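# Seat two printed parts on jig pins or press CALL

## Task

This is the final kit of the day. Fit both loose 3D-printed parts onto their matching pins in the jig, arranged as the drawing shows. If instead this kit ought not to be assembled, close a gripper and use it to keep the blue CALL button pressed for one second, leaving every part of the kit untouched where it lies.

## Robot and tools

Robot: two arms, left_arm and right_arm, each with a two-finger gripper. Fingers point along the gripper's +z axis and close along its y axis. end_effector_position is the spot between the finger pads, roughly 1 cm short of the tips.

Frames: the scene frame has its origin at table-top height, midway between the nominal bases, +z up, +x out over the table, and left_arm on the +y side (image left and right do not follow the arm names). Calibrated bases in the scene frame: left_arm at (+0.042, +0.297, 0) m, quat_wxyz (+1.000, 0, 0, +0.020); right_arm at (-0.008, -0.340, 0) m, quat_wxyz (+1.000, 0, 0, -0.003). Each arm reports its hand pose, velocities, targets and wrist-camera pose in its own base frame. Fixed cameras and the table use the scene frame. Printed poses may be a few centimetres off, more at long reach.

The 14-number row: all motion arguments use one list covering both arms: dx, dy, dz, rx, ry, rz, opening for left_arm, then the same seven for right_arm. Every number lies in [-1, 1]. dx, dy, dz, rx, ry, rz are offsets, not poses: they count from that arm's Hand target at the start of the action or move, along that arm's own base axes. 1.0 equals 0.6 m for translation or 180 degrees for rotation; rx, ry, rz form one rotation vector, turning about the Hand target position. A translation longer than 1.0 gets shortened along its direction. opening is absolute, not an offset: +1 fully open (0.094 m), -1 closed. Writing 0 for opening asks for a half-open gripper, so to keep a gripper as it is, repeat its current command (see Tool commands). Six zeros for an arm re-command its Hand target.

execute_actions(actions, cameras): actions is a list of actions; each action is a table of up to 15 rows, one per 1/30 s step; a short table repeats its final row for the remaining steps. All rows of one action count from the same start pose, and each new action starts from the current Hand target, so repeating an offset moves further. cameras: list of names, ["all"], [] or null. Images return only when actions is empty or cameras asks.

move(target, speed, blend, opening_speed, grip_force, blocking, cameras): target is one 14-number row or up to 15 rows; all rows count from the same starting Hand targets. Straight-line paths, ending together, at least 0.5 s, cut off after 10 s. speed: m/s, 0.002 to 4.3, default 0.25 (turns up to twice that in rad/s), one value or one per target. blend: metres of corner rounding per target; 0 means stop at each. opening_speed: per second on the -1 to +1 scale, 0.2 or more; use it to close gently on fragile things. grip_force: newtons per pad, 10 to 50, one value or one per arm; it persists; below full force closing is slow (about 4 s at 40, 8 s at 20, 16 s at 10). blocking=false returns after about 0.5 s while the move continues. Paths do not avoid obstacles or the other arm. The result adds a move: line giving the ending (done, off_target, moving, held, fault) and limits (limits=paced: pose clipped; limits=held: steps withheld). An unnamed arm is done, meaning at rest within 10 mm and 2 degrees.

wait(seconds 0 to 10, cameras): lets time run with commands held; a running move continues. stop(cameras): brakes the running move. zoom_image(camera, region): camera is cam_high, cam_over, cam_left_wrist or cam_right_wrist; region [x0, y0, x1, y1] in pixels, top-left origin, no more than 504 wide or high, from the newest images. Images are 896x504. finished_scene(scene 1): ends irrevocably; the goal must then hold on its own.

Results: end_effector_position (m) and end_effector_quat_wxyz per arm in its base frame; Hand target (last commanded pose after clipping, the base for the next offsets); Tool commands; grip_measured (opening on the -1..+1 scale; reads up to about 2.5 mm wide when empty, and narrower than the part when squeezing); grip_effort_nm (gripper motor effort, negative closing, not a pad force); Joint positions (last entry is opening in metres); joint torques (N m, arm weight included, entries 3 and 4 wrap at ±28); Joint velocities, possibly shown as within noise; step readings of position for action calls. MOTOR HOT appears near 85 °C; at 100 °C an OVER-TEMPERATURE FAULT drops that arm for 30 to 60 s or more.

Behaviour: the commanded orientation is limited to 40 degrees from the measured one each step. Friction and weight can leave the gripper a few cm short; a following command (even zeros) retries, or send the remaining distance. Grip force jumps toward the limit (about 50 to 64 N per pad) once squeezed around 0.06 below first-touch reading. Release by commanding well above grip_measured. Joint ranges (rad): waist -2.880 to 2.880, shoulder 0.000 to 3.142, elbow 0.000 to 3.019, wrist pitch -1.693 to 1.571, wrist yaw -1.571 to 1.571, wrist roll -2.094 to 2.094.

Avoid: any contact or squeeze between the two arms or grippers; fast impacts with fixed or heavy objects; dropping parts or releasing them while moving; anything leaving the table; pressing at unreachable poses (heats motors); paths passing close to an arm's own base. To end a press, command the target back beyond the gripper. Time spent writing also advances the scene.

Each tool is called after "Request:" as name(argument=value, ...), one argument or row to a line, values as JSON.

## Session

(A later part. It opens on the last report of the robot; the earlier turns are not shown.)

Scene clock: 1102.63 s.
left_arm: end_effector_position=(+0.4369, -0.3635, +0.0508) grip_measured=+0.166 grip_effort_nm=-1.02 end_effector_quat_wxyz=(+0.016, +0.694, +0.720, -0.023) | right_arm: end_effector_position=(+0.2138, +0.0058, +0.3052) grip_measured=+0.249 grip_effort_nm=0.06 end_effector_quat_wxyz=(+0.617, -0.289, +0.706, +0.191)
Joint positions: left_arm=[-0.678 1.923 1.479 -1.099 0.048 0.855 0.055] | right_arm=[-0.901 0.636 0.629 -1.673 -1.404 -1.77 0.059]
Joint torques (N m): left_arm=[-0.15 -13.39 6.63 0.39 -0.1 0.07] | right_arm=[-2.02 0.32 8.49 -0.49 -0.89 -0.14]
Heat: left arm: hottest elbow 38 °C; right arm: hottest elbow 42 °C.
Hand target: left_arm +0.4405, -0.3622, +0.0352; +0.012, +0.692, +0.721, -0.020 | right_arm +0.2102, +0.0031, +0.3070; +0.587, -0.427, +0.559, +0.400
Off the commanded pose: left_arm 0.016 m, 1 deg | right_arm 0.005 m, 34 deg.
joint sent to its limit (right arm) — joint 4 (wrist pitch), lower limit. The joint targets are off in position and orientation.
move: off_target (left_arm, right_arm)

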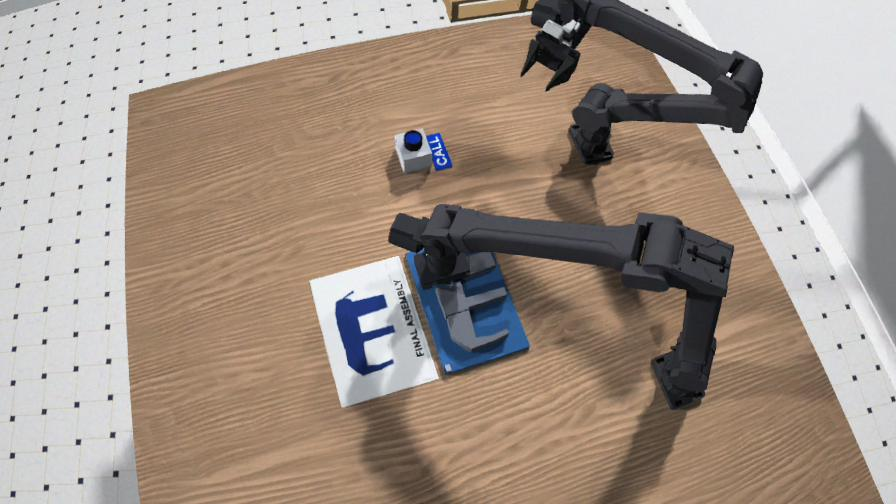

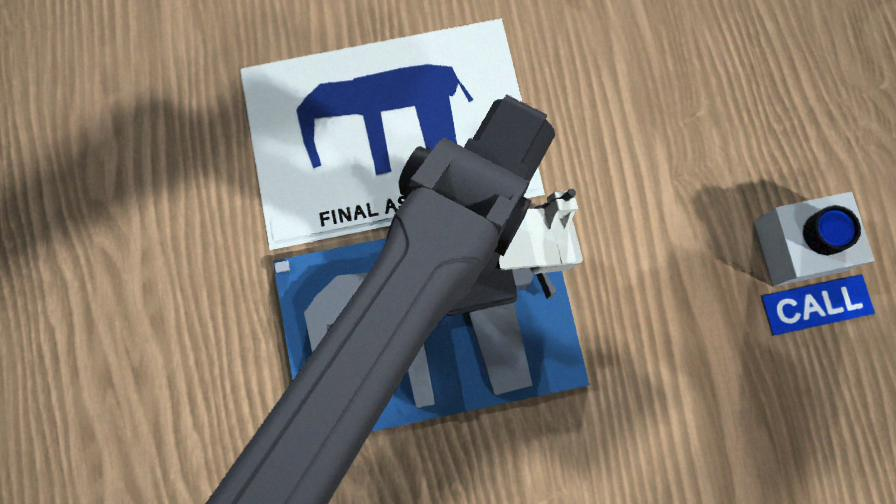

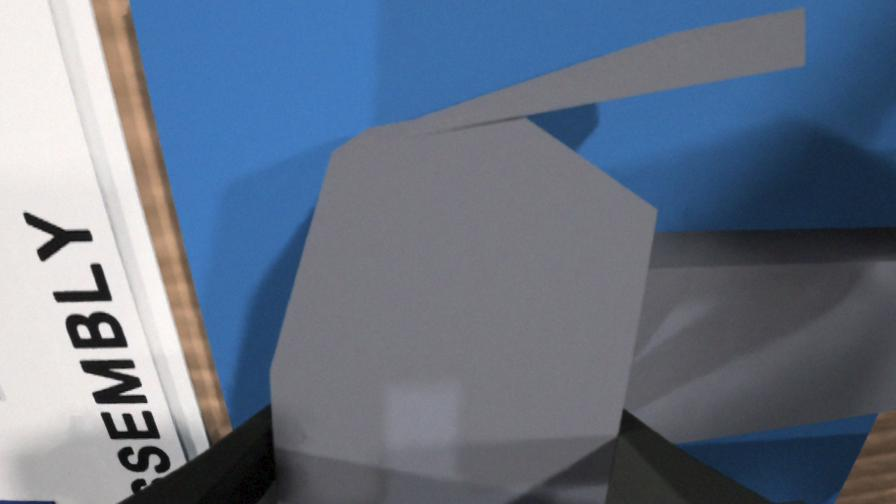

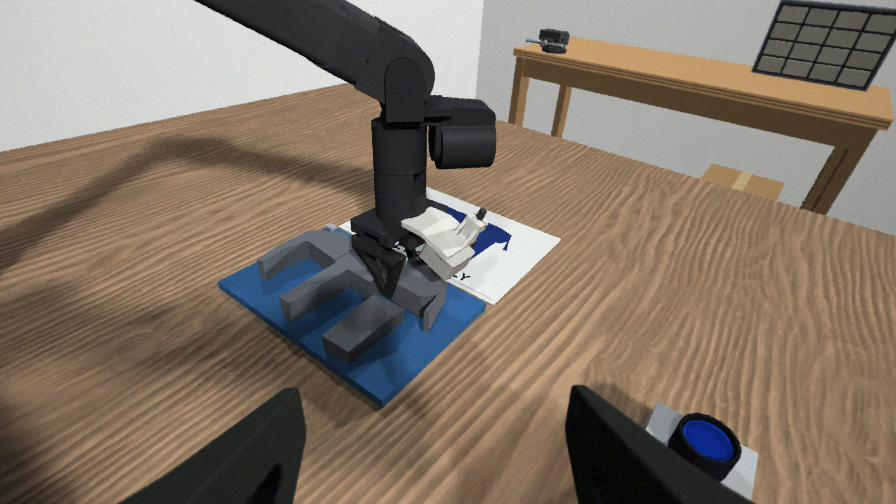

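Request:
move(
  target=[
    [-0.002,-0.003,0.02,0,0.00,0,0.02,0,0,0,0,0,0,0.25],
  ],
  speed=0.06,
)

Request:
move(
  target=[
    [0,0,0,0,0.00,0,0.4,0,0,0,0,0,0,0.25],
  ],
  opening_speed=0.25,
  cameras=["cam_left_wrist","cam_right_wrist"],
)

Request:
zoom_image(
  camera="cam_right_wrist",
  region=[250, 200, 500, 380],
)

Scene clock: 1114.97 s.
left_arm: end_effector_position=(+0.4369, -0.3635, +0.0508) grip_measured=+0.166 grip_effort_nm=-1.01 end_effector_quat_wxyz=(+0.016, +0.694, +0.720, -0.023) | right_arm: end_effector_position=(+0.2138, +0.0058, +0.3052) grip_measured=+0.249 grip_effort_nm=0.06 end_effector_quat_wxyz=(+0.617, -0.289, +0.706, +0.191)
Joint positions: left_arm=[-0.678 1.923 1.479 -1.099 0.048 0.855 0.055] | right_arm=[-0.901 0.636 0.629 -1.673 -1.404 -1.77 0.059]
Joint torques (N m): left_arm=[-0.26 -13.74 7.95 -0.25 -0.1 0] | right_arm=[-2.02 0.32 8.49 -0.47 -0.89 -0.13]
Heat: left arm: hottest elbow 38 °C; right arm: hottest elbow 42 °C.
Hand target: left_arm +0.4393, -0.3640, +0.0472; +0.012, +0.692, +0.721, -0.020 | right_arm +0.2102, +0.0031, +0.3070; +0.587, -0.427, +0.559, +0.400
Off the commanded pose: left_arm 0.004 m, 1 deg | right_arm 0.005 m, 34 deg.
joint sent to its limit (right arm) — joint 4 (wrist pitch), lower limit. The joint targets are off in position and orientation.
move: off_target (right_arm)

Scene clock: 1117.50 s.
left_arm: end_effector_position=(+0.4391, -0.3606, +0.0499) grip_measured=+0.399 grip_effort_nm=0.10 end_effector_quat_wxyz=(+0.015, +0.693, +0.721, -0.017) | right_arm: end_effector_position=(+0.2138, +0.0058, +0.3052) grip_measured=+0.249 grip_effort_nm=0.06 end_effector_quat_wxyz=(+0.617, -0.289, +0.706, +0.191)
Joint positions: left_arm=[-0.675 1.925 1.479 -1.099 0.038 0.855 0.066] | right_arm=[-0.901 0.636 0.629 -1.673 -1.404 -1.77 0.059]
Joint torques (N m): left_arm=[-0.79 -14.04 7.65 -0.43 -0.11 0.02] | right_arm=[-2.08 0.32 8.5 -0.47 -0.89 -0.13]
Heat: left arm: hottest elbow 38 °C; right arm: hottest elbow 42 °C.
Hand target: left_arm +0.4393, -0.3640, +0.0472; +0.012, +0.692, +0.721, -0.020 | right_arm +0.2102, +0.0031, +0.3070; +0.587, -0.427, +0.559, +0.400
Off the commanded pose: left_arm 0.004 m, 0 deg | right_arm 0.005 m, 34 deg.
joint sent to its limit (right arm) — joint 4 (wrist pitch), lower limit. The joint targets are off in position and orientation.
move: off_target (right_arm)
Images, in order (width x height): cam_left_wrist 896x504, cam_right_wrist 896x504.

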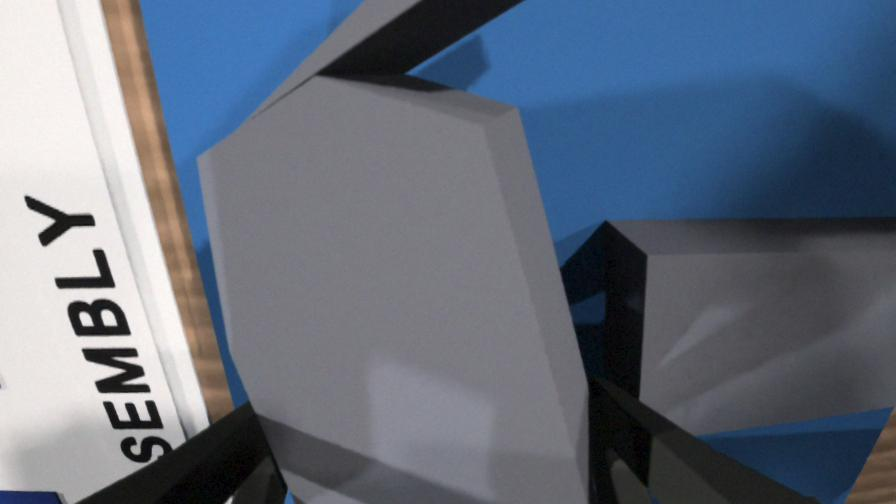

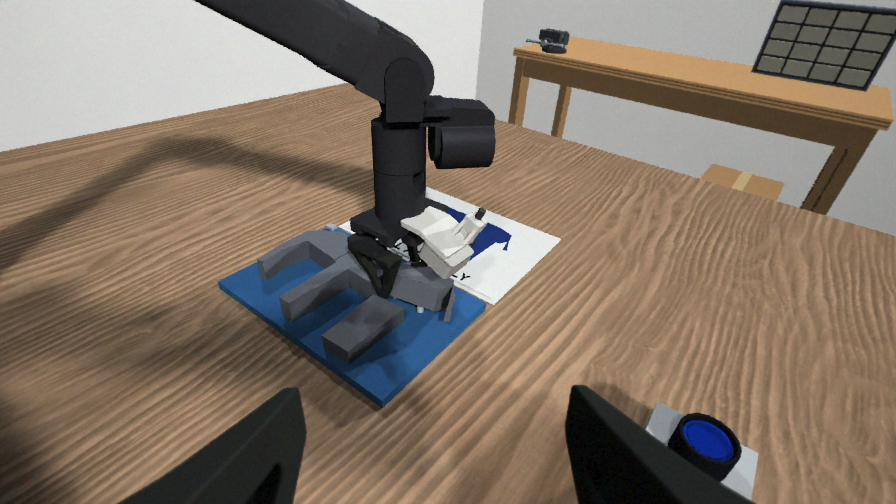

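Scaled by 2.016 from the camera's 896x504 image, which has a finer 1280x720 frame.

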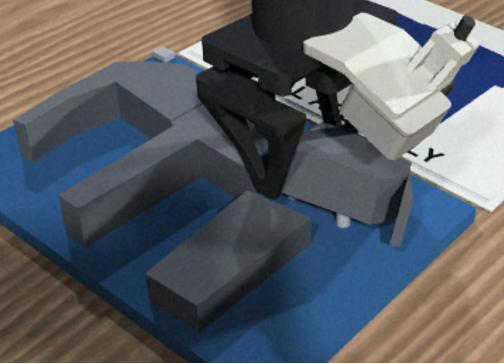

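Request:
move(
  target=[
    [0,0,0,0,0.00,0,0.02,0,0,0,0,0,0,0.25],
  ],
  opening_speed=0.25,
  cameras=["cam_left_wrist","cam_right_wrist"],
)

Request:
zoom_image(
  camera="cam_right_wrist",
  region=[250, 200, 500, 380],
)

Scene clock: 1126.07 s.
left_arm: end_effector_position=(+0.4392, -0.3607, +0.0508) grip_measured=+0.264 grip_effort_nm=-1.01 end_effector_quat_wxyz=(+0.016, +0.693, +0.721, -0.017) | right_arm: end_effector_position=(+0.2138, +0.0058, +0.3052) grip_measured=+0.249 grip_effort_nm=0.06 end_effector_quat_wxyz=(+0.617, -0.289, +0.706, +0.191)
Joint positions: left_arm=[-0.675 1.923 1.479 -1.099 0.038 0.855 0.059] | right_arm=[-0.901 0.636 0.629 -1.673 -1.404 -1.77 0.059]
Joint torques (N m): left_arm=[-0.44 -14.74 7.83 -0.57 -0.07 0.02] | right_arm=[-1.96 0.32 8.49 -0.47 -0.89 -0.13]
Heat: left arm: hottest elbow 38 °C; right arm: hottest elbow 42 °C.
Hand target: left_arm +0.4393, -0.3640, +0.0472; +0.012, +0.692, +0.721, -0.020 | right_arm +0.2102, +0.0031, +0.3070; +0.587, -0.427, +0.559, +0.400
Off the commanded pose: left_arm 0.005 m, 1 deg | right_arm 0.005 m, 34 deg.
joint sent to its limit (right arm) — joint 4 (wrist pitch), lower limit. The joint targets are off in position and orientation.
move: off_target (right_arm)
Images, in order (width x height): cam_left_wrist 896x504, cam_right_wrist 896x504.

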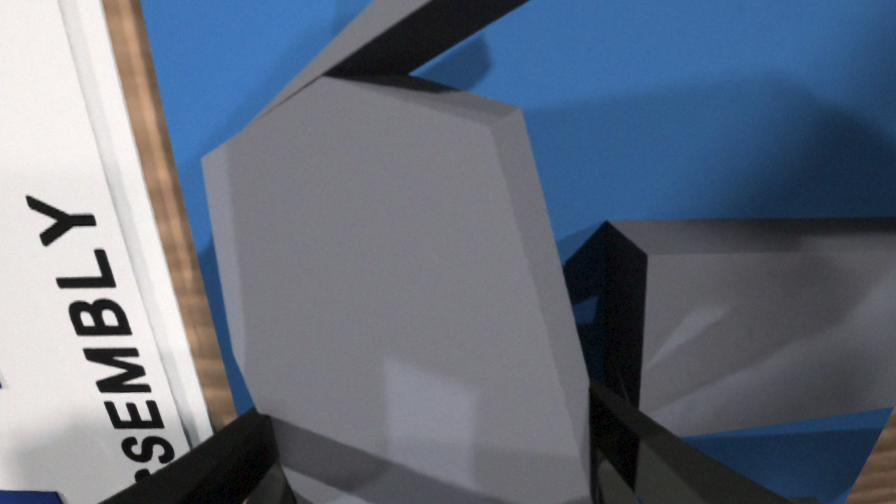

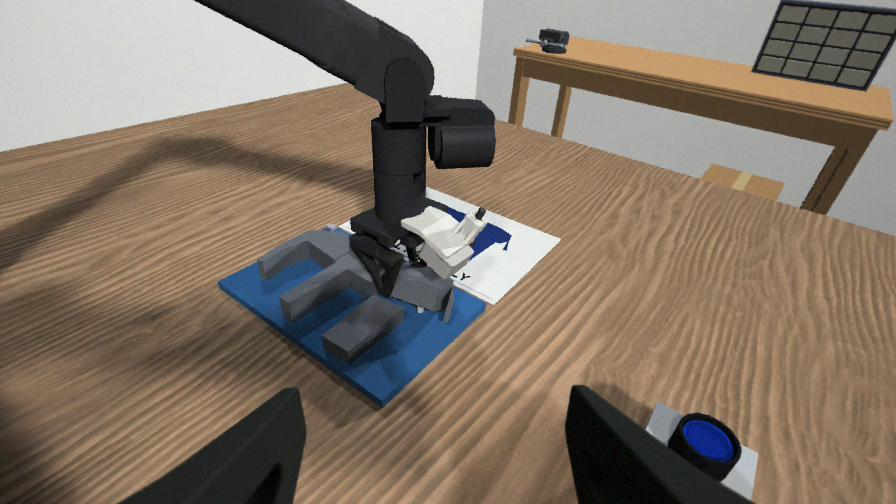

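Scaled by 2.016 from the camera's 896x504 image, which has a finer 1280x720 frame.

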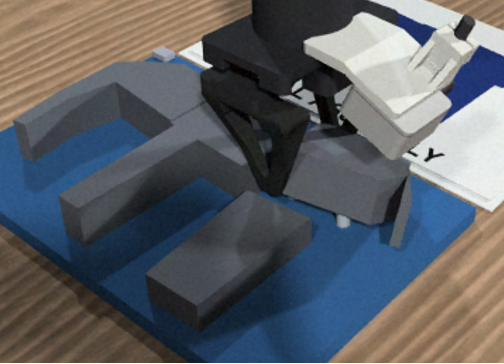

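Request:
move(
  target=[
    [0,0,0,0,0.00,0,0.55,0,0,0,0,0,0,0.25],
  ],
  opening_speed=0.3,
)

Request:
move(
  target=[
    [0.0,0.0,0.07,0,0.00,0.0,0.8,0,0,0,0,0,0,0.25],
  ],
  speed=0.08,
  cameras=["all"],
)

Request:
zoom_image(
  camera="cam_right_wrist",
  region=[250, 200, 500, 380],
)

Scene clock: 1143.40 s.
left_arm: end_effector_position=(+0.4391, -0.3606, +0.0499) grip_measured=+0.548 grip_effort_nm=0.10 end_effector_quat_wxyz=(+0.015, +0.693, +0.721, -0.017) | right_arm: end_effector_position=(+0.2138, +0.0058, +0.3052) grip_measured=+0.249 grip_effort_nm=0.06 end_effector_quat_wxyz=(+0.617, -0.289, +0.706, +0.191)
Joint positions: left_arm=[-0.675 1.925 1.479 -1.099 0.038 0.855 0.073] | right_arm=[-0.901 0.636 0.629 -1.673 -1.404 -1.77 0.059]
Joint torques (N m): left_arm=[-0.62 -14.15 7.72 -0.73 -0.04 0] | right_arm=[-1.96 0.38 8.49 -0.49 -0.89 -0.13]
Heat: left arm: hottest elbow 38 °C; right arm: hottest elbow 42 °C.
Hand target: left_arm +0.4393, -0.3640, +0.0472; +0.012, +0.692, +0.721, -0.020 | right_arm +0.2102, +0.0031, +0.3070; +0.587, -0.427, +0.559, +0.400
Off the commanded pose: left_arm 0.004 m, 0 deg | right_arm 0.005 m, 34 deg.
joint sent to its limit (right arm) — joint 4 (wrist pitch), lower limit. The joint targets are off in position and orientation.
move: off_target (right_arm)

Scene clock: 1144.70 s.
left_arm: end_effector_position=(+0.4280, -0.3521, +0.0641) grip_measured=+0.799 grip_effort_nm=0.10 end_effector_quat_wxyz=(-0.016, +0.690, +0.724, -0.019) | right_arm: end_effector_position=(+0.2138, +0.0058, +0.3052) grip_measured=+0.249 grip_effort_nm=0.06 end_effector_quat_wxyz=(+0.617, -0.289, +0.706, +0.191)
Joint positions: left_arm=[-0.677 1.912 1.501 -1.194 0.034 0.846 0.084] | right_arm=[-0.901 0.636 0.629 -1.673 -1.404 -1.77 0.059]
Joint torques (N m): left_arm=[-0.97 -17.38 9.96 -0.54 0.14 -0.03] | right_arm=[-1.9 0.26 8.5 -0.49 -0.89 -0.14]
Heat: left arm: hottest elbow 38 °C; right arm: hottest elbow 42 °C.
Hand target: left_arm +0.4393, -0.3640, +0.0892; +0.012, +0.692, +0.721, -0.020 | right_arm +0.2102, +0.0031, +0.3070; +0.587, -0.427, +0.559, +0.400
Off the commanded pose: left_arm 0.030 m, 3 deg | right_arm 0.005 m, 34 deg.
joint sent to its limit (right arm) — joint 4 (wrist pitch), lower limit. The joint targets are off in position and orientation.
move: off_target (left_arm, right_arm)

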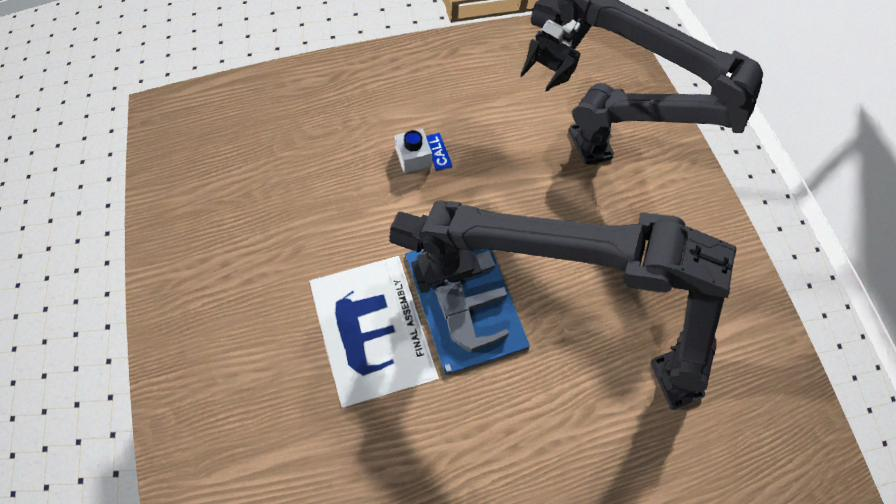

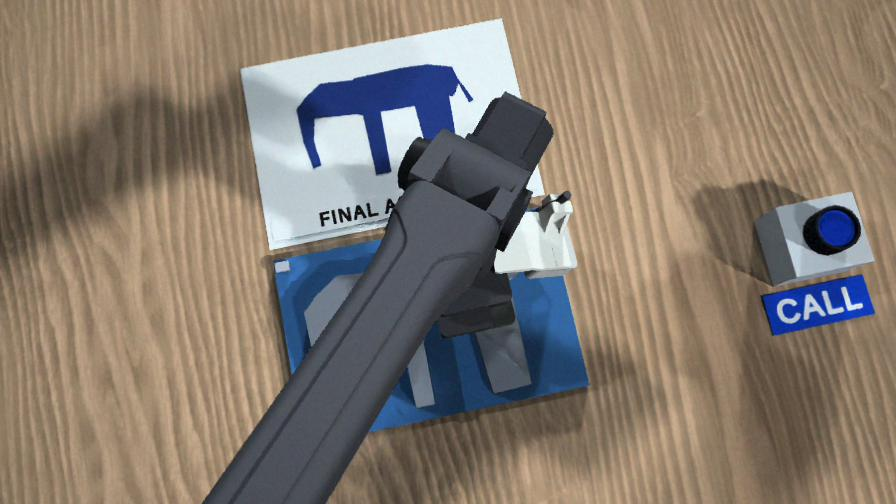

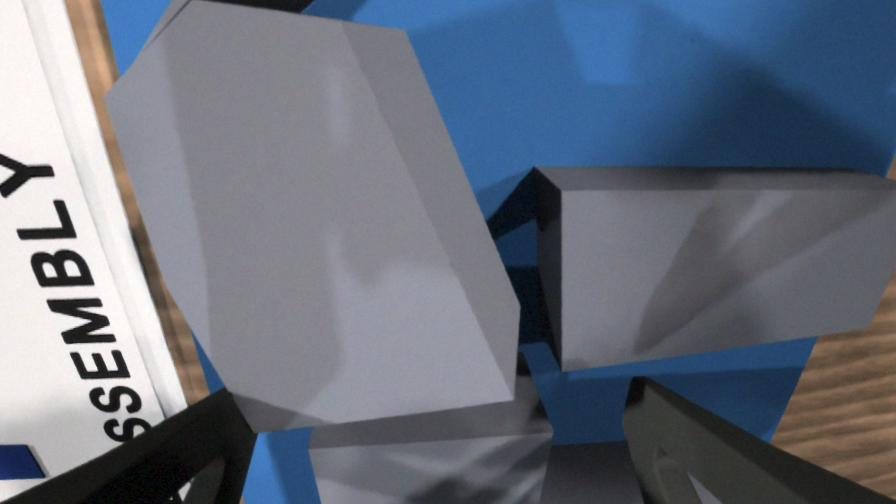

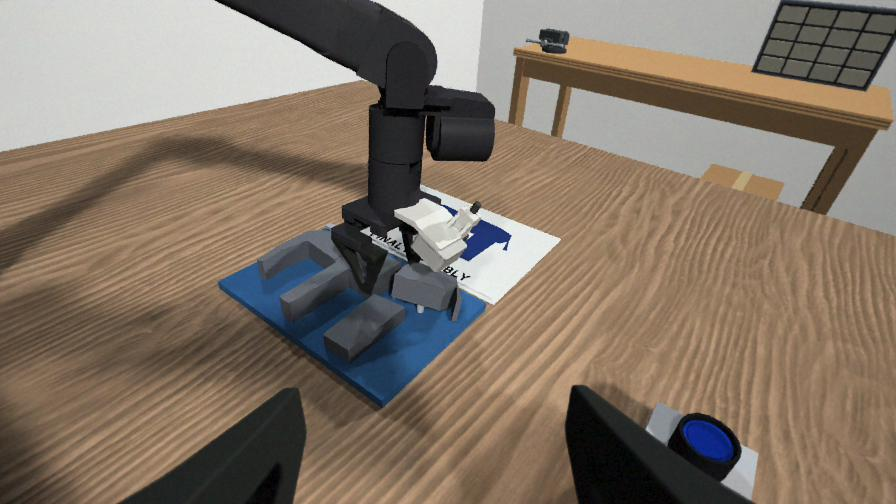

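Scaled by 2.016 from the camera's 896x504 image, which has a finer 1280x720 frame.

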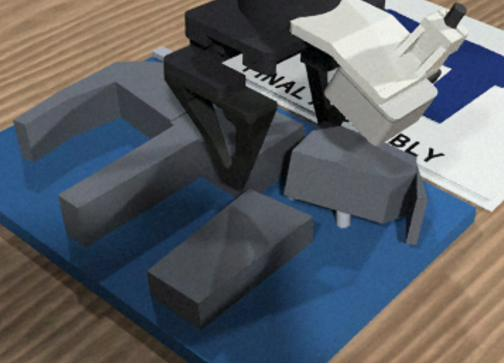

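Request:
move(
  target=[
    [0.035,-0.007,0.0,0,0.00,0.111,0.9,0,0,0,0,0,0,0.25],
  ],
  speed=0.08,
  cameras=["cam_left_wrist","cam_right_wrist"],
)

Request:
zoom_image(
  camera="cam_right_wrist",
  region=[250, 200, 500, 380],
)

Scene clock: 1155.93 s.
left_arm: end_effector_position=(+0.4429, -0.3634, +0.0829) grip_measured=+0.898 grip_effort_nm=0.09 end_effector_quat_wxyz=(+0.004, +0.569, +0.822, -0.016) | right_arm: end_effector_position=(+0.2138, +0.0058, +0.3052) grip_measured=+0.249 grip_effort_nm=0.06 end_effector_quat_wxyz=(+0.617, -0.289, +0.706, +0.191)
Joint positions: left_arm=[-0.677 1.912 1.555 -1.203 0.031 0.535 0.089] | right_arm=[-0.901 0.636 0.629 -1.673 -1.404 -1.77 0.059]
Joint torques (N m): left_arm=[0.56 -14.21 11 -0.54 -0.13 -0.05] | right_arm=[-1.9 0.32 8.49 -0.49 -0.89 -0.13]
Heat: left arm: hottest elbow 40 °C; right arm: hottest elbow 42 °C.
Hand target: left_arm +0.4603, -0.3682, +0.0892; +0.015, +0.557, +0.830, -0.017 | right_arm +0.2102, +0.0031, +0.3070; +0.587, -0.427, +0.559, +0.400
Off the commanded pose: left_arm 0.019 m, 2 deg | right_arm 0.005 m, 34 deg.
joint sent to its limit (right arm) — joint 4 (wrist pitch), lower limit. The joint targets are off in position and orientation.
move: off_target (left_arm, right_arm)
Images, in order (width x height): cam_left_wrist 896x504, cam_right_wrist 896x504.

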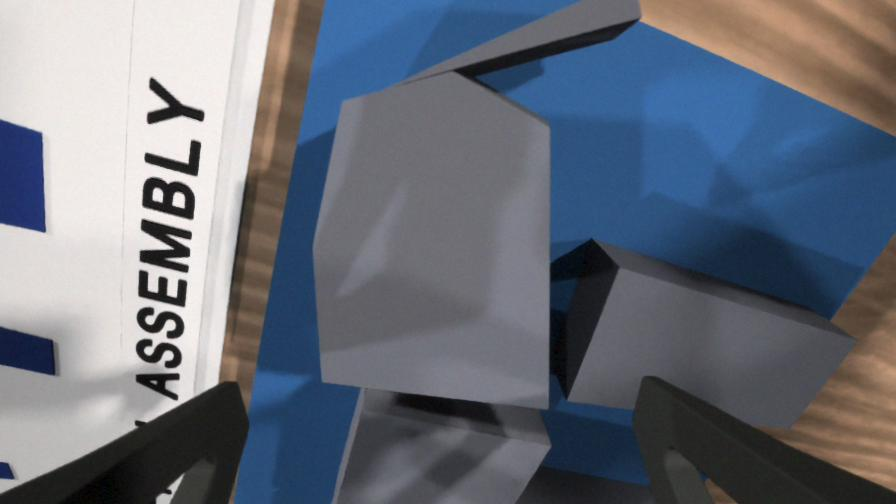

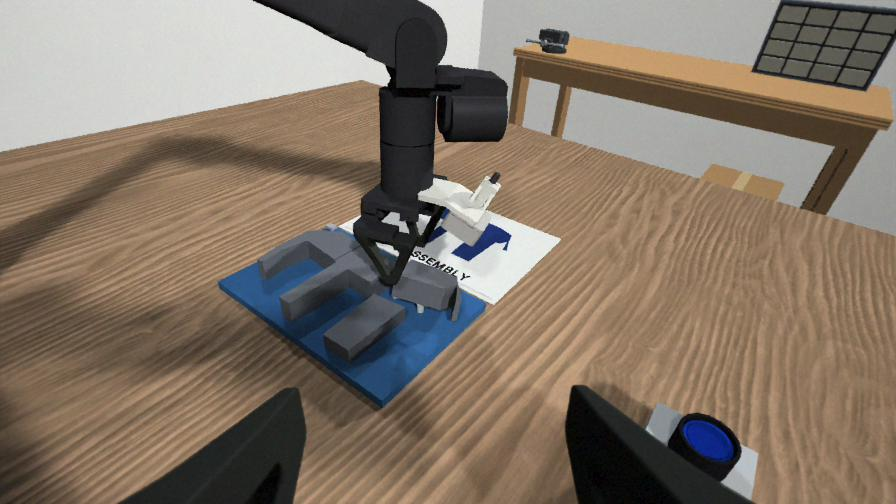

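Scaled by 2.016 from the camera's 896x504 image, which has a finer 1280x720 frame.

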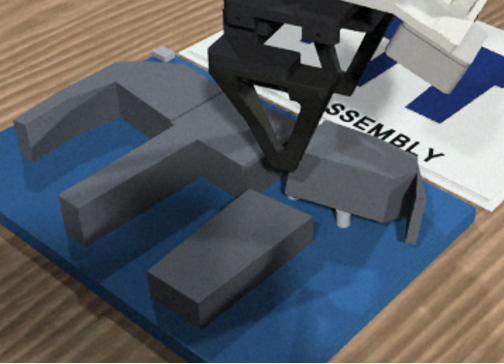

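Request:
move(
  target=[
    [-0.012,0.0,-0.058,0,0.00,0,0.7,0,0,0,0,0,0,0.25],
  ],
  speed=0.06,
  cameras=["cam_left_wrist","cam_right_wrist"],
)

Request:
zoom_image(
  camera="cam_right_wrist",
  region=[250, 200, 500, 380],
)

Scene clock: 1165.40 s.
left_arm: end_effector_position=(+0.4464, -0.3662, +0.0637) grip_measured=+0.701 grip_effort_nm=-0.07 end_effector_quat_wxyz=(+0.013, +0.566, +0.824, -0.017) | right_arm: end_effector_position=(+0.2138, +0.0058, +0.3052) grip_measured=+0.249 grip_effort_nm=0.06 end_effector_quat_wxyz=(+0.617, -0.289, +0.706, +0.191)
Joint positions: left_arm=[-0.677 1.931 1.529 -1.14 0.031 0.527 0.08] | right_arm=[-0.901 0.636 0.629 -1.673 -1.404 -1.77 0.059]
Joint torques (N m): left_arm=[-0.15 -13.63 7.83 0.12 -0.12 -0.18] | right_arm=[-1.96 0.32 8.51 -0.49 -0.89 -0.14]
Heat: left arm: hottest elbow 40 °C; right arm: hottest elbow 42 °C.
Hand target: left_arm +0.4531, -0.3682, +0.0544; +0.015, +0.557, +0.830, -0.017 | right_arm +0.2102, +0.0031, +0.3070; +0.587, -0.427, +0.559, +0.400
Off the commanded pose: left_arm 0.012 m, 1 deg | right_arm 0.005 m, 34 deg.
joint sent to its limit (right arm) — joint 4 (wrist pitch), lower limit. The joint targets are off in position and orientation.
move: off_target (left_arm, right_arm)
Images, in order (width x height): cam_left_wrist 896x504, cam_right_wrist 896x504.

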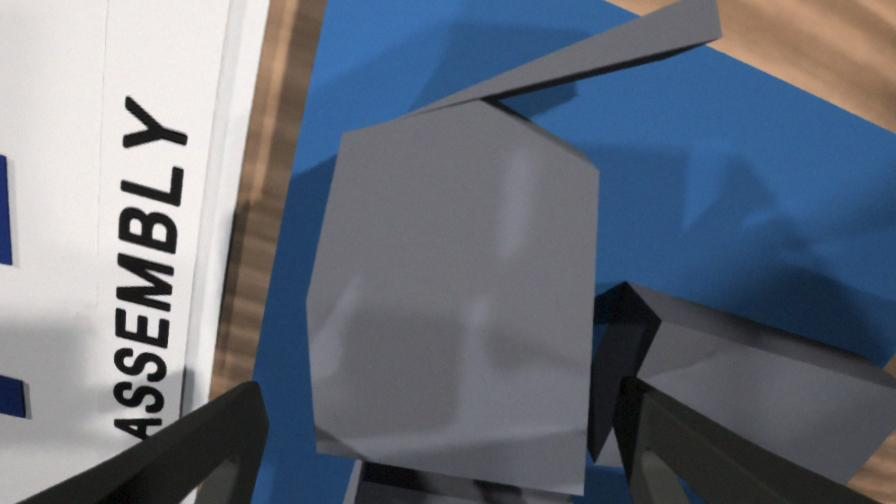

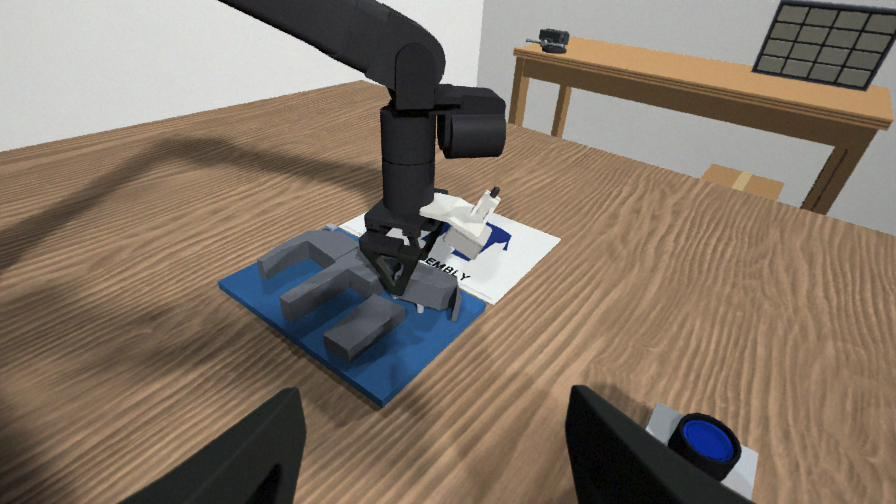

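Scaled by 2.016 from the camera's 896x504 image, which has a finer 1280x720 frame.

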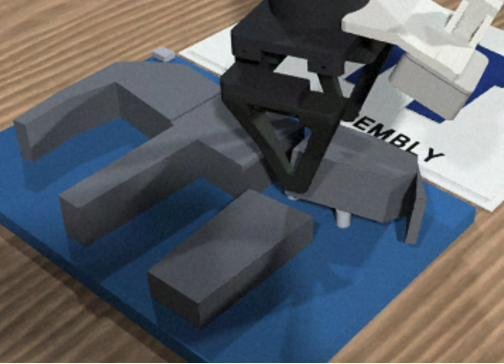

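Request:
move(
  target=[
    [-0.010,0.012,-0.032,0,0.00,0,0.6,0,0,0,0,0,0,0.25],
  ],
  speed=0.06,
  cameras=["cam_left_wrist","cam_right_wrist"],
)

Request:
zoom_image(
  camera="cam_right_wrist",
  region=[250, 200, 500, 380],
)

Scene clock: 1174.83 s.
left_arm: end_effector_position=(+0.4415, -0.3608, +0.0456) grip_measured=+0.602 grip_effort_nm=-0.06 end_effector_quat_wxyz=(+0.015, +0.565, +0.825, -0.016) | right_arm: end_effector_position=(+0.2138, +0.0058, +0.3052) grip_measured=+0.249 grip_effort_nm=0.06 end_effector_quat_wxyz=(+0.617, -0.289, +0.706, +0.191)
Joint positions: left_arm=[-0.675 1.931 1.476 -1.083 0.03 0.526 0.075] | right_arm=[-0.901 0.636 0.629 -1.673 -1.404 -1.77 0.059]
Joint torques (N m): left_arm=[0.26 -13.33 7.16 0.44 -0.11 -0.17] | right_arm=[-1.96 0.38 8.5 -0.47 -0.88 -0.13]
Heat: left arm: hottest elbow 40 °C; right arm: hottest elbow 42 °C.
Hand target: left_arm +0.4471, -0.3610, +0.0352; +0.015, +0.557, +0.830, -0.017 | right_arm +0.2102, +0.0031, +0.3070; +0.587, -0.427, +0.559, +0.400
Off the commanded pose: left_arm 0.012 m, 1 deg | right_arm 0.005 m, 34 deg.
joint sent to its limit (right arm) — joint 4 (wrist pitch), lower limit. The joint targets are off in position and orientation.
move: off_target (left_arm, right_arm)
Images, in order (width x height): cam_left_wrist 896x504, cam_right_wrist 896x504.

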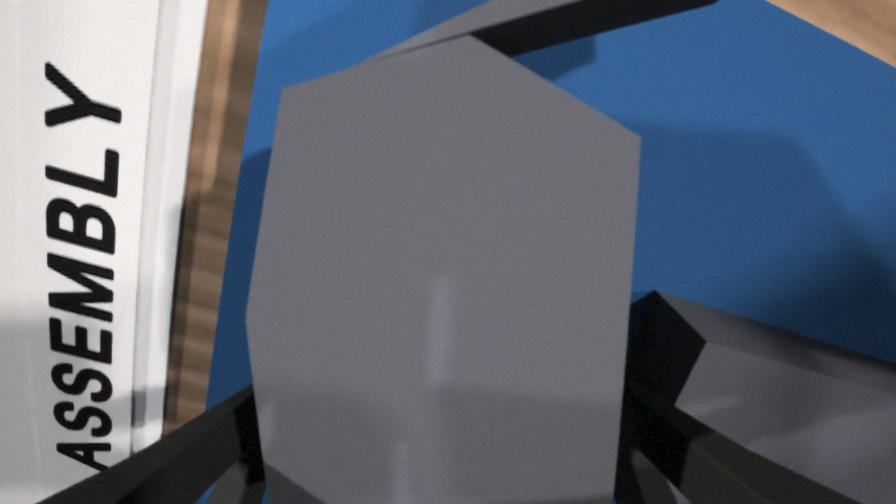

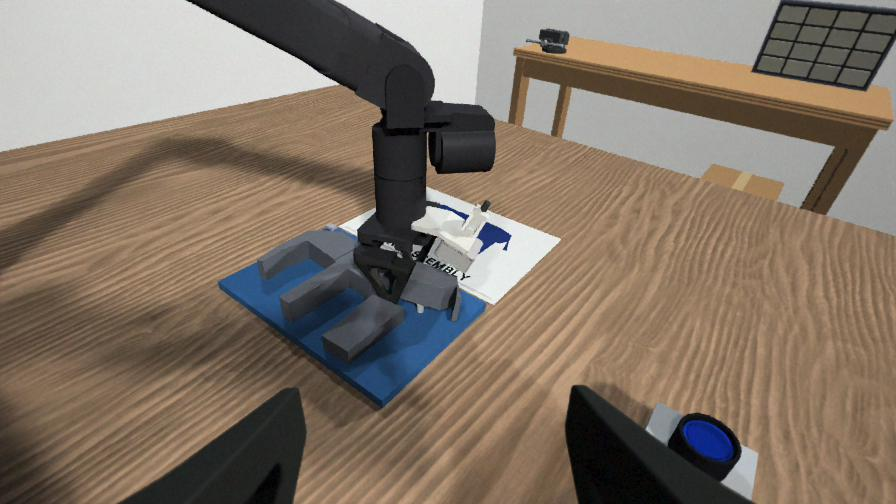

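Scaled by 2.016 from the camera's 896x504 image, which has a finer 1280x720 frame.

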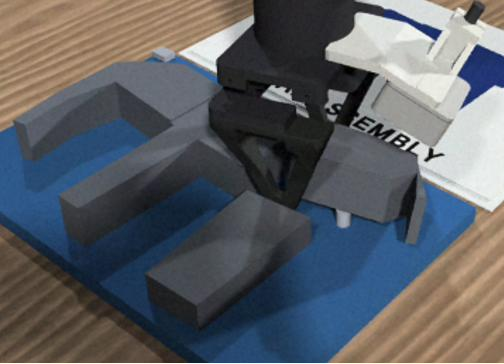

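Request:
move(
  target=[
    [0.004,0.0,0.036,0,0.00,0,0.6,0,0,0,0,0,0,0.25],
  ],
  speed=0.06,
  cameras=["cam_left_wrist"],
)

Scene clock: 1180.33 s.
left_arm: end_effector_position=(+0.4391, -0.3541, +0.0454) grip_measured=+0.601 grip_effort_nm=-0.06 end_effector_quat_wxyz=(+0.003, +0.562, +0.827, -0.014) | right_arm: end_effector_position=(+0.2138, +0.0058, +0.3052) grip_measured=+0.249 grip_effort_nm=0.06 end_effector_quat_wxyz=(+0.617, -0.289, +0.706, +0.191)
Joint positions: left_arm=[-0.669 1.931 1.476 -1.108 0.028 0.526 0.075] | right_arm=[-0.901 0.636 0.629 -1.673 -1.404 -1.77 0.059]
Joint torques (N m): left_arm=[-0.15 -14.56 9.36 -0.59 -0.09 -0.09] | right_arm=[-2.08 0.26 8.51 -0.46 -0.88 -0.13]
Heat: left arm: hottest elbow 39 °C; right arm: hottest elbow 42 °C.
Hand target: left_arm +0.4495, -0.3610, +0.0568; +0.015, +0.557, +0.830, -0.017 | right_arm +0.2102, +0.0031, +0.3070; +0.587, -0.427, +0.559, +0.400
Off the commanded pose: left_arm 0.017 m, 2 deg | right_arm 0.005 m, 34 deg.
joint sent to its limit (right arm) — joint 4 (wrist pitch), lower limit. The joint targets are off in position and orientation.
move: off_target (left_arm, right_arm)
Images, in order (width x height): cam_left_wrist 896x504.

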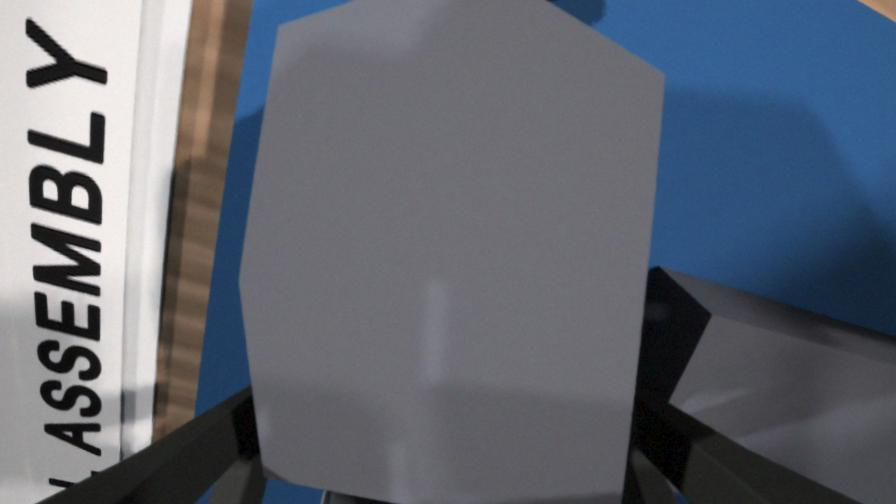

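Request:
move(
  target=[
    [0.006,-0.008,0.022,0,0.00,0,0.6,0,0,0,0,0,0,0.25],
  ],
  speed=0.06,
  cameras=["cam_left_wrist"],
)

Scene clock: 1183.80 s.
left_arm: end_effector_position=(+0.4400, -0.3548, +0.0550) grip_measured=+0.601 grip_effort_nm=-0.05 end_effector_quat_wxyz=(-0.004, +0.562, +0.827, -0.014) | right_arm: end_effector_position=(+0.2138, +0.0058, +0.3052) grip_measured=+0.249 grip_effort_nm=0.06 end_effector_quat_wxyz=(+0.617, -0.289, +0.706, +0.191)
Joint positions: left_arm=[-0.669 1.931 1.504 -1.149 0.028 0.526 0.075] | right_arm=[-0.901 0.636 0.629 -1.673 -1.404 -1.77 0.059]
Joint torques (N m): left_arm=[-0.67 -15.91 10.45 -0.54 -0.05 -0.14] | right_arm=[-2.02 0.26 8.5 -0.47 -0.88 -0.13]
Heat: left arm: hottest elbow 39 °C; right arm: hottest elbow 42 °C.
Hand target: left_arm +0.4531, -0.3658, +0.0700; +0.015, +0.557, +0.830, -0.017 | right_arm +0.2102, +0.0031, +0.3070; +0.587, -0.427, +0.559, +0.400
Off the commanded pose: left_arm 0.023 m, 2 deg | right_arm 0.005 m, 34 deg.
joint sent to its limit (right arm) — joint 4 (wrist pitch), lower limit. The joint targets are off in position and orientation.
move: off_target (left_arm, right_arm)
Images, in order (width x height): cam_left_wrist 896x504.

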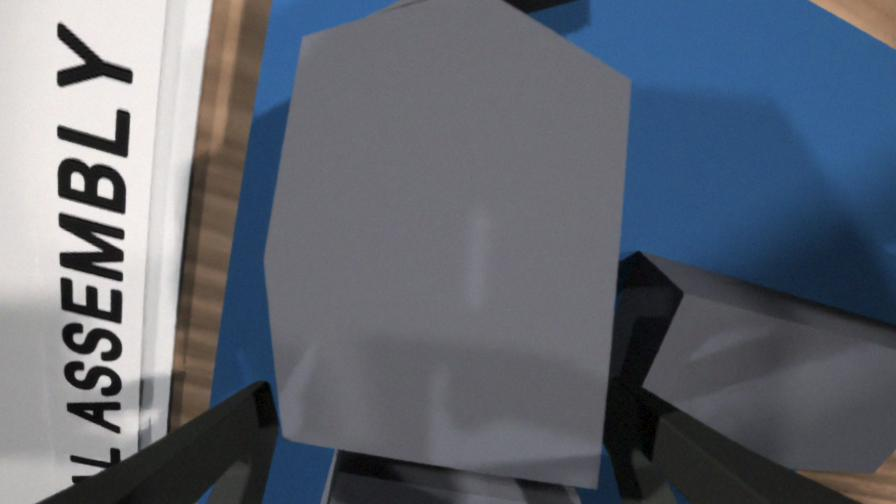

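Request:
move(
  target=[
    [-0.011,0.009,-0.047,0,0.00,0,0.6,0,0,0,0,0,0,0.25],
  ],
  speed=0.06,
  cameras=["cam_left_wrist"],
)

Scene clock: 1190.37 s.
left_arm: end_effector_position=(+0.4422, -0.3566, +0.0465) grip_measured=+0.601 grip_effort_nm=-0.05 end_effector_quat_wxyz=(+0.010, +0.562, +0.827, -0.015) | right_arm: end_effector_position=(+0.2138, +0.0058, +0.3052) grip_measured=+0.249 grip_effort_nm=0.06 end_effector_quat_wxyz=(+0.617, -0.289, +0.706, +0.191)
Joint positions: left_arm=[-0.669 1.931 1.479 -1.097 0.028 0.526 0.075] | right_arm=[-0.901 0.636 0.629 -1.673 -1.404 -1.77 0.059]
Joint torques (N m): left_arm=[-0.21 -13.92 7.32 0.47 -0.02 -0.11] | right_arm=[-1.96 0.26 8.49 -0.49 -0.89 -0.13]
Heat: left arm: hottest elbow 39 °C; right arm: hottest elbow 42 °C.
Hand target: left_arm +0.4465, -0.3604, +0.0418; +0.015, +0.557, +0.830, -0.017 | right_arm +0.2102, +0.0031, +0.3070; +0.587, -0.427, +0.559, +0.400
Off the commanded pose: left_arm 0.007 m, 1 deg | right_arm 0.005 m, 34 deg.
joint sent to its limit (right arm) — joint 4 (wrist pitch), lower limit. The joint targets are off in position and orientation.
move: off_target (right_arm)
Images, in order (width x height): cam_left_wrist 896x504.

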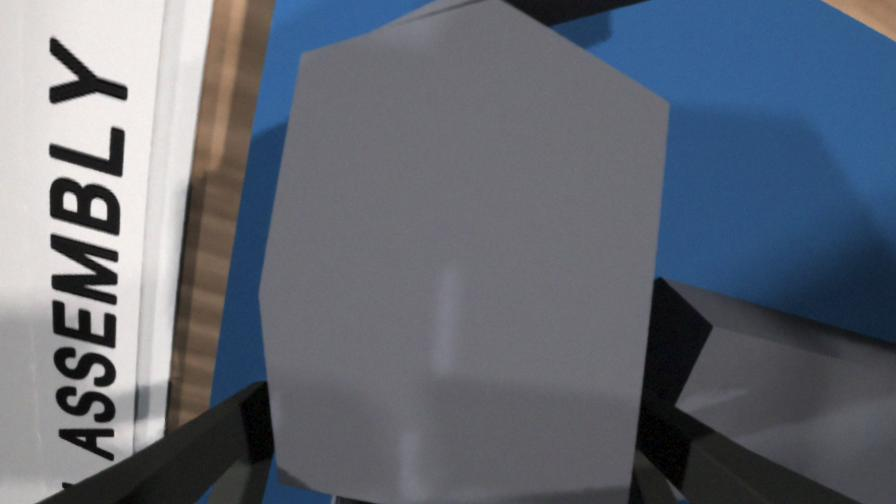

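Request:
move(
  target=[
    [0.006,-0.004,0.04,0,0.00,0,0.6,0,0,0,0,0,0,0.25],
  ],
  speed=0.06,
  cameras=["cam_left_wrist"],
)

Scene clock: 1197.30 s.
left_arm: end_effector_position=(+0.4378, -0.3527, +0.0486) grip_measured=+0.601 grip_effort_nm=-0.05 end_effector_quat_wxyz=(-0.004, +0.562, +0.827, -0.013) | right_arm: end_effector_position=(+0.2138, +0.0058, +0.3052) grip_measured=+0.249 grip_effort_nm=0.06 end_effector_quat_wxyz=(+0.617, -0.289, +0.706, +0.191)
Joint positions: left_arm=[-0.669 1.931 1.486 -1.131 0.027 0.526 0.075] | right_arm=[-0.901 0.636 0.629 -1.673 -1.404 -1.77 0.059]
Joint torques (N m): left_arm=[-0.73 -15.79 10.35 -0.73 0.01 -0.11] | right_arm=[-1.9 0.38 8.47 -0.49 -0.89 -0.13]
Heat: left arm: hottest elbow 40 °C; right arm: hottest elbow 42 °C.
Hand target: left_arm +0.4501, -0.3628, +0.0658; +0.015, +0.557, +0.830, -0.017 | right_arm +0.2102, +0.0031, +0.3070; +0.587, -0.427, +0.559, +0.400
Off the commanded pose: left_arm 0.023 m, 2 deg | right_arm 0.005 m, 34 deg.
joint sent to its limit (right arm) — joint 4 (wrist pitch), lower limit. The joint targets are off in position and orientation.
move: off_target (left_arm, right_arm)
Images, in order (width x height): cam_left_wrist 896x504.

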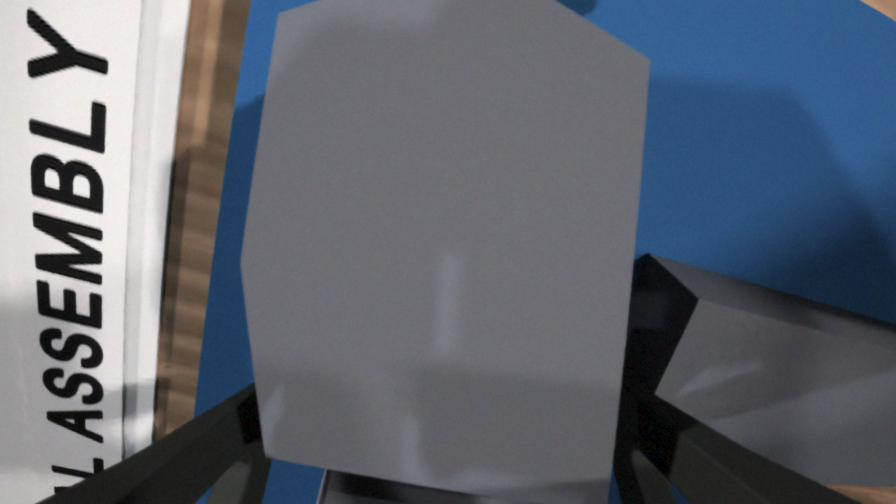

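Request:
move(
  target=[
    [0,0,0,0,0.00,0,0.02,0,0,0,0,0,0,0.25],
  ],
  opening_speed=0.3,
  cameras=["cam_left_wrist","cam_right_wrist"],
)

Request:
zoom_image(
  camera="cam_right_wrist",
  region=[250, 200, 500, 380],
)

Scene clock: 1205.20 s.
left_arm: end_effector_position=(+0.4367, -0.3529, +0.0486) grip_measured=+0.150 grip_effort_nm=-1.01 end_effector_quat_wxyz=(-0.005, +0.560, +0.829, -0.013) | right_arm: end_effector_position=(+0.2138, +0.0058, +0.3052) grip_measured=+0.249 grip_effort_nm=0.06 end_effector_quat_wxyz=(+0.617, -0.289, +0.706, +0.191)
Joint positions: left_arm=[-0.671 1.931 1.486 -1.134 0.027 0.518 0.054] | right_arm=[-0.901 0.636 0.629 -1.673 -1.404 -1.77 0.059]
Joint torques (N m): left_arm=[0.21 -15.44 10.18 -0.4 0.02 -0.08] | right_arm=[-1.96 0.32 8.5 -0.49 -0.89 -0.13]
Heat: left arm: hottest elbow 40 °C; right arm: hottest elbow 42 °C.
Hand target: left_arm +0.4501, -0.3628, +0.0658; +0.015, +0.557, +0.830, -0.017 | right_arm +0.2102, +0.0031, +0.3070; +0.587, -0.427, +0.559, +0.400
Off the commanded pose: left_arm 0.024 m, 2 deg | right_arm 0.005 m, 34 deg.
joint sent to its limit (right arm) — joint 4 (wrist pitch), lower limit. The joint targets are off in position and orientation.
move: off_target (left_arm, right_arm)
Images, in order (width x height): cam_left_wrist 896x504, cam_right_wrist 896x504.

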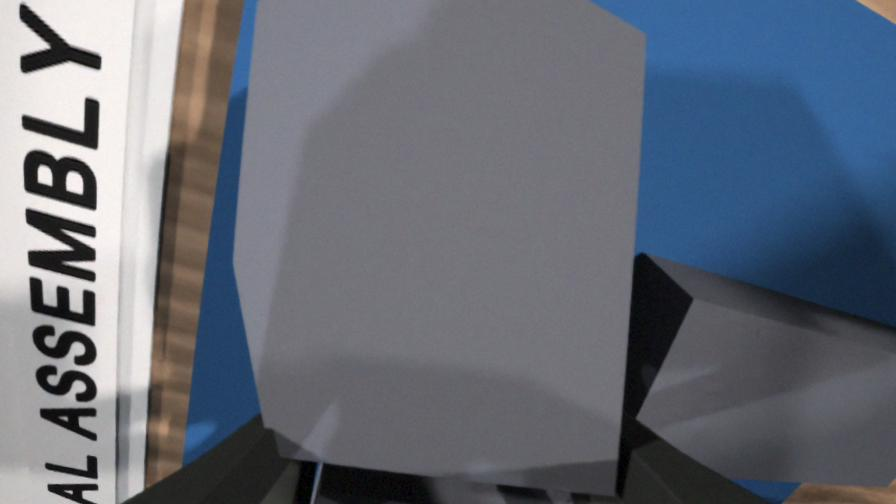

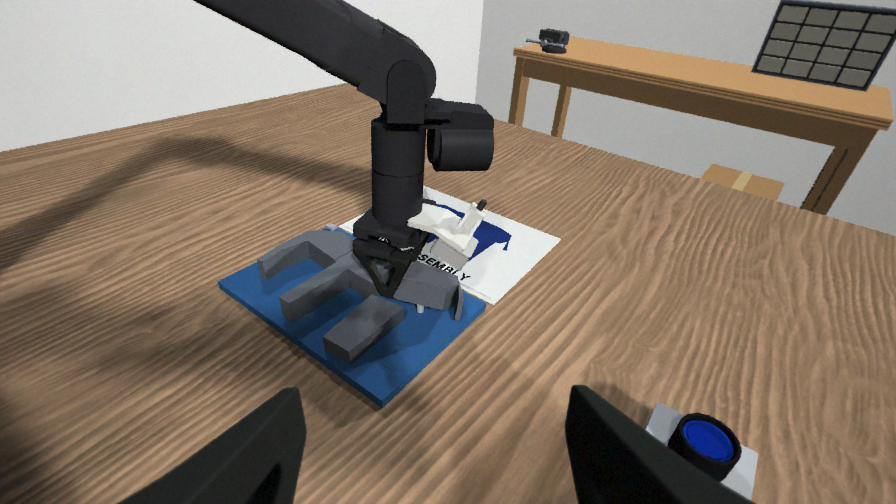

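Scaled by 2.016 from the camera's 896x504 image, which has a finer 1280x720 frame.

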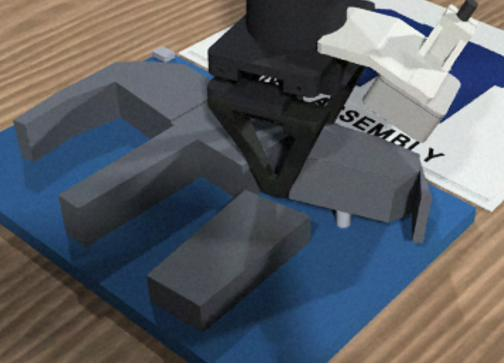

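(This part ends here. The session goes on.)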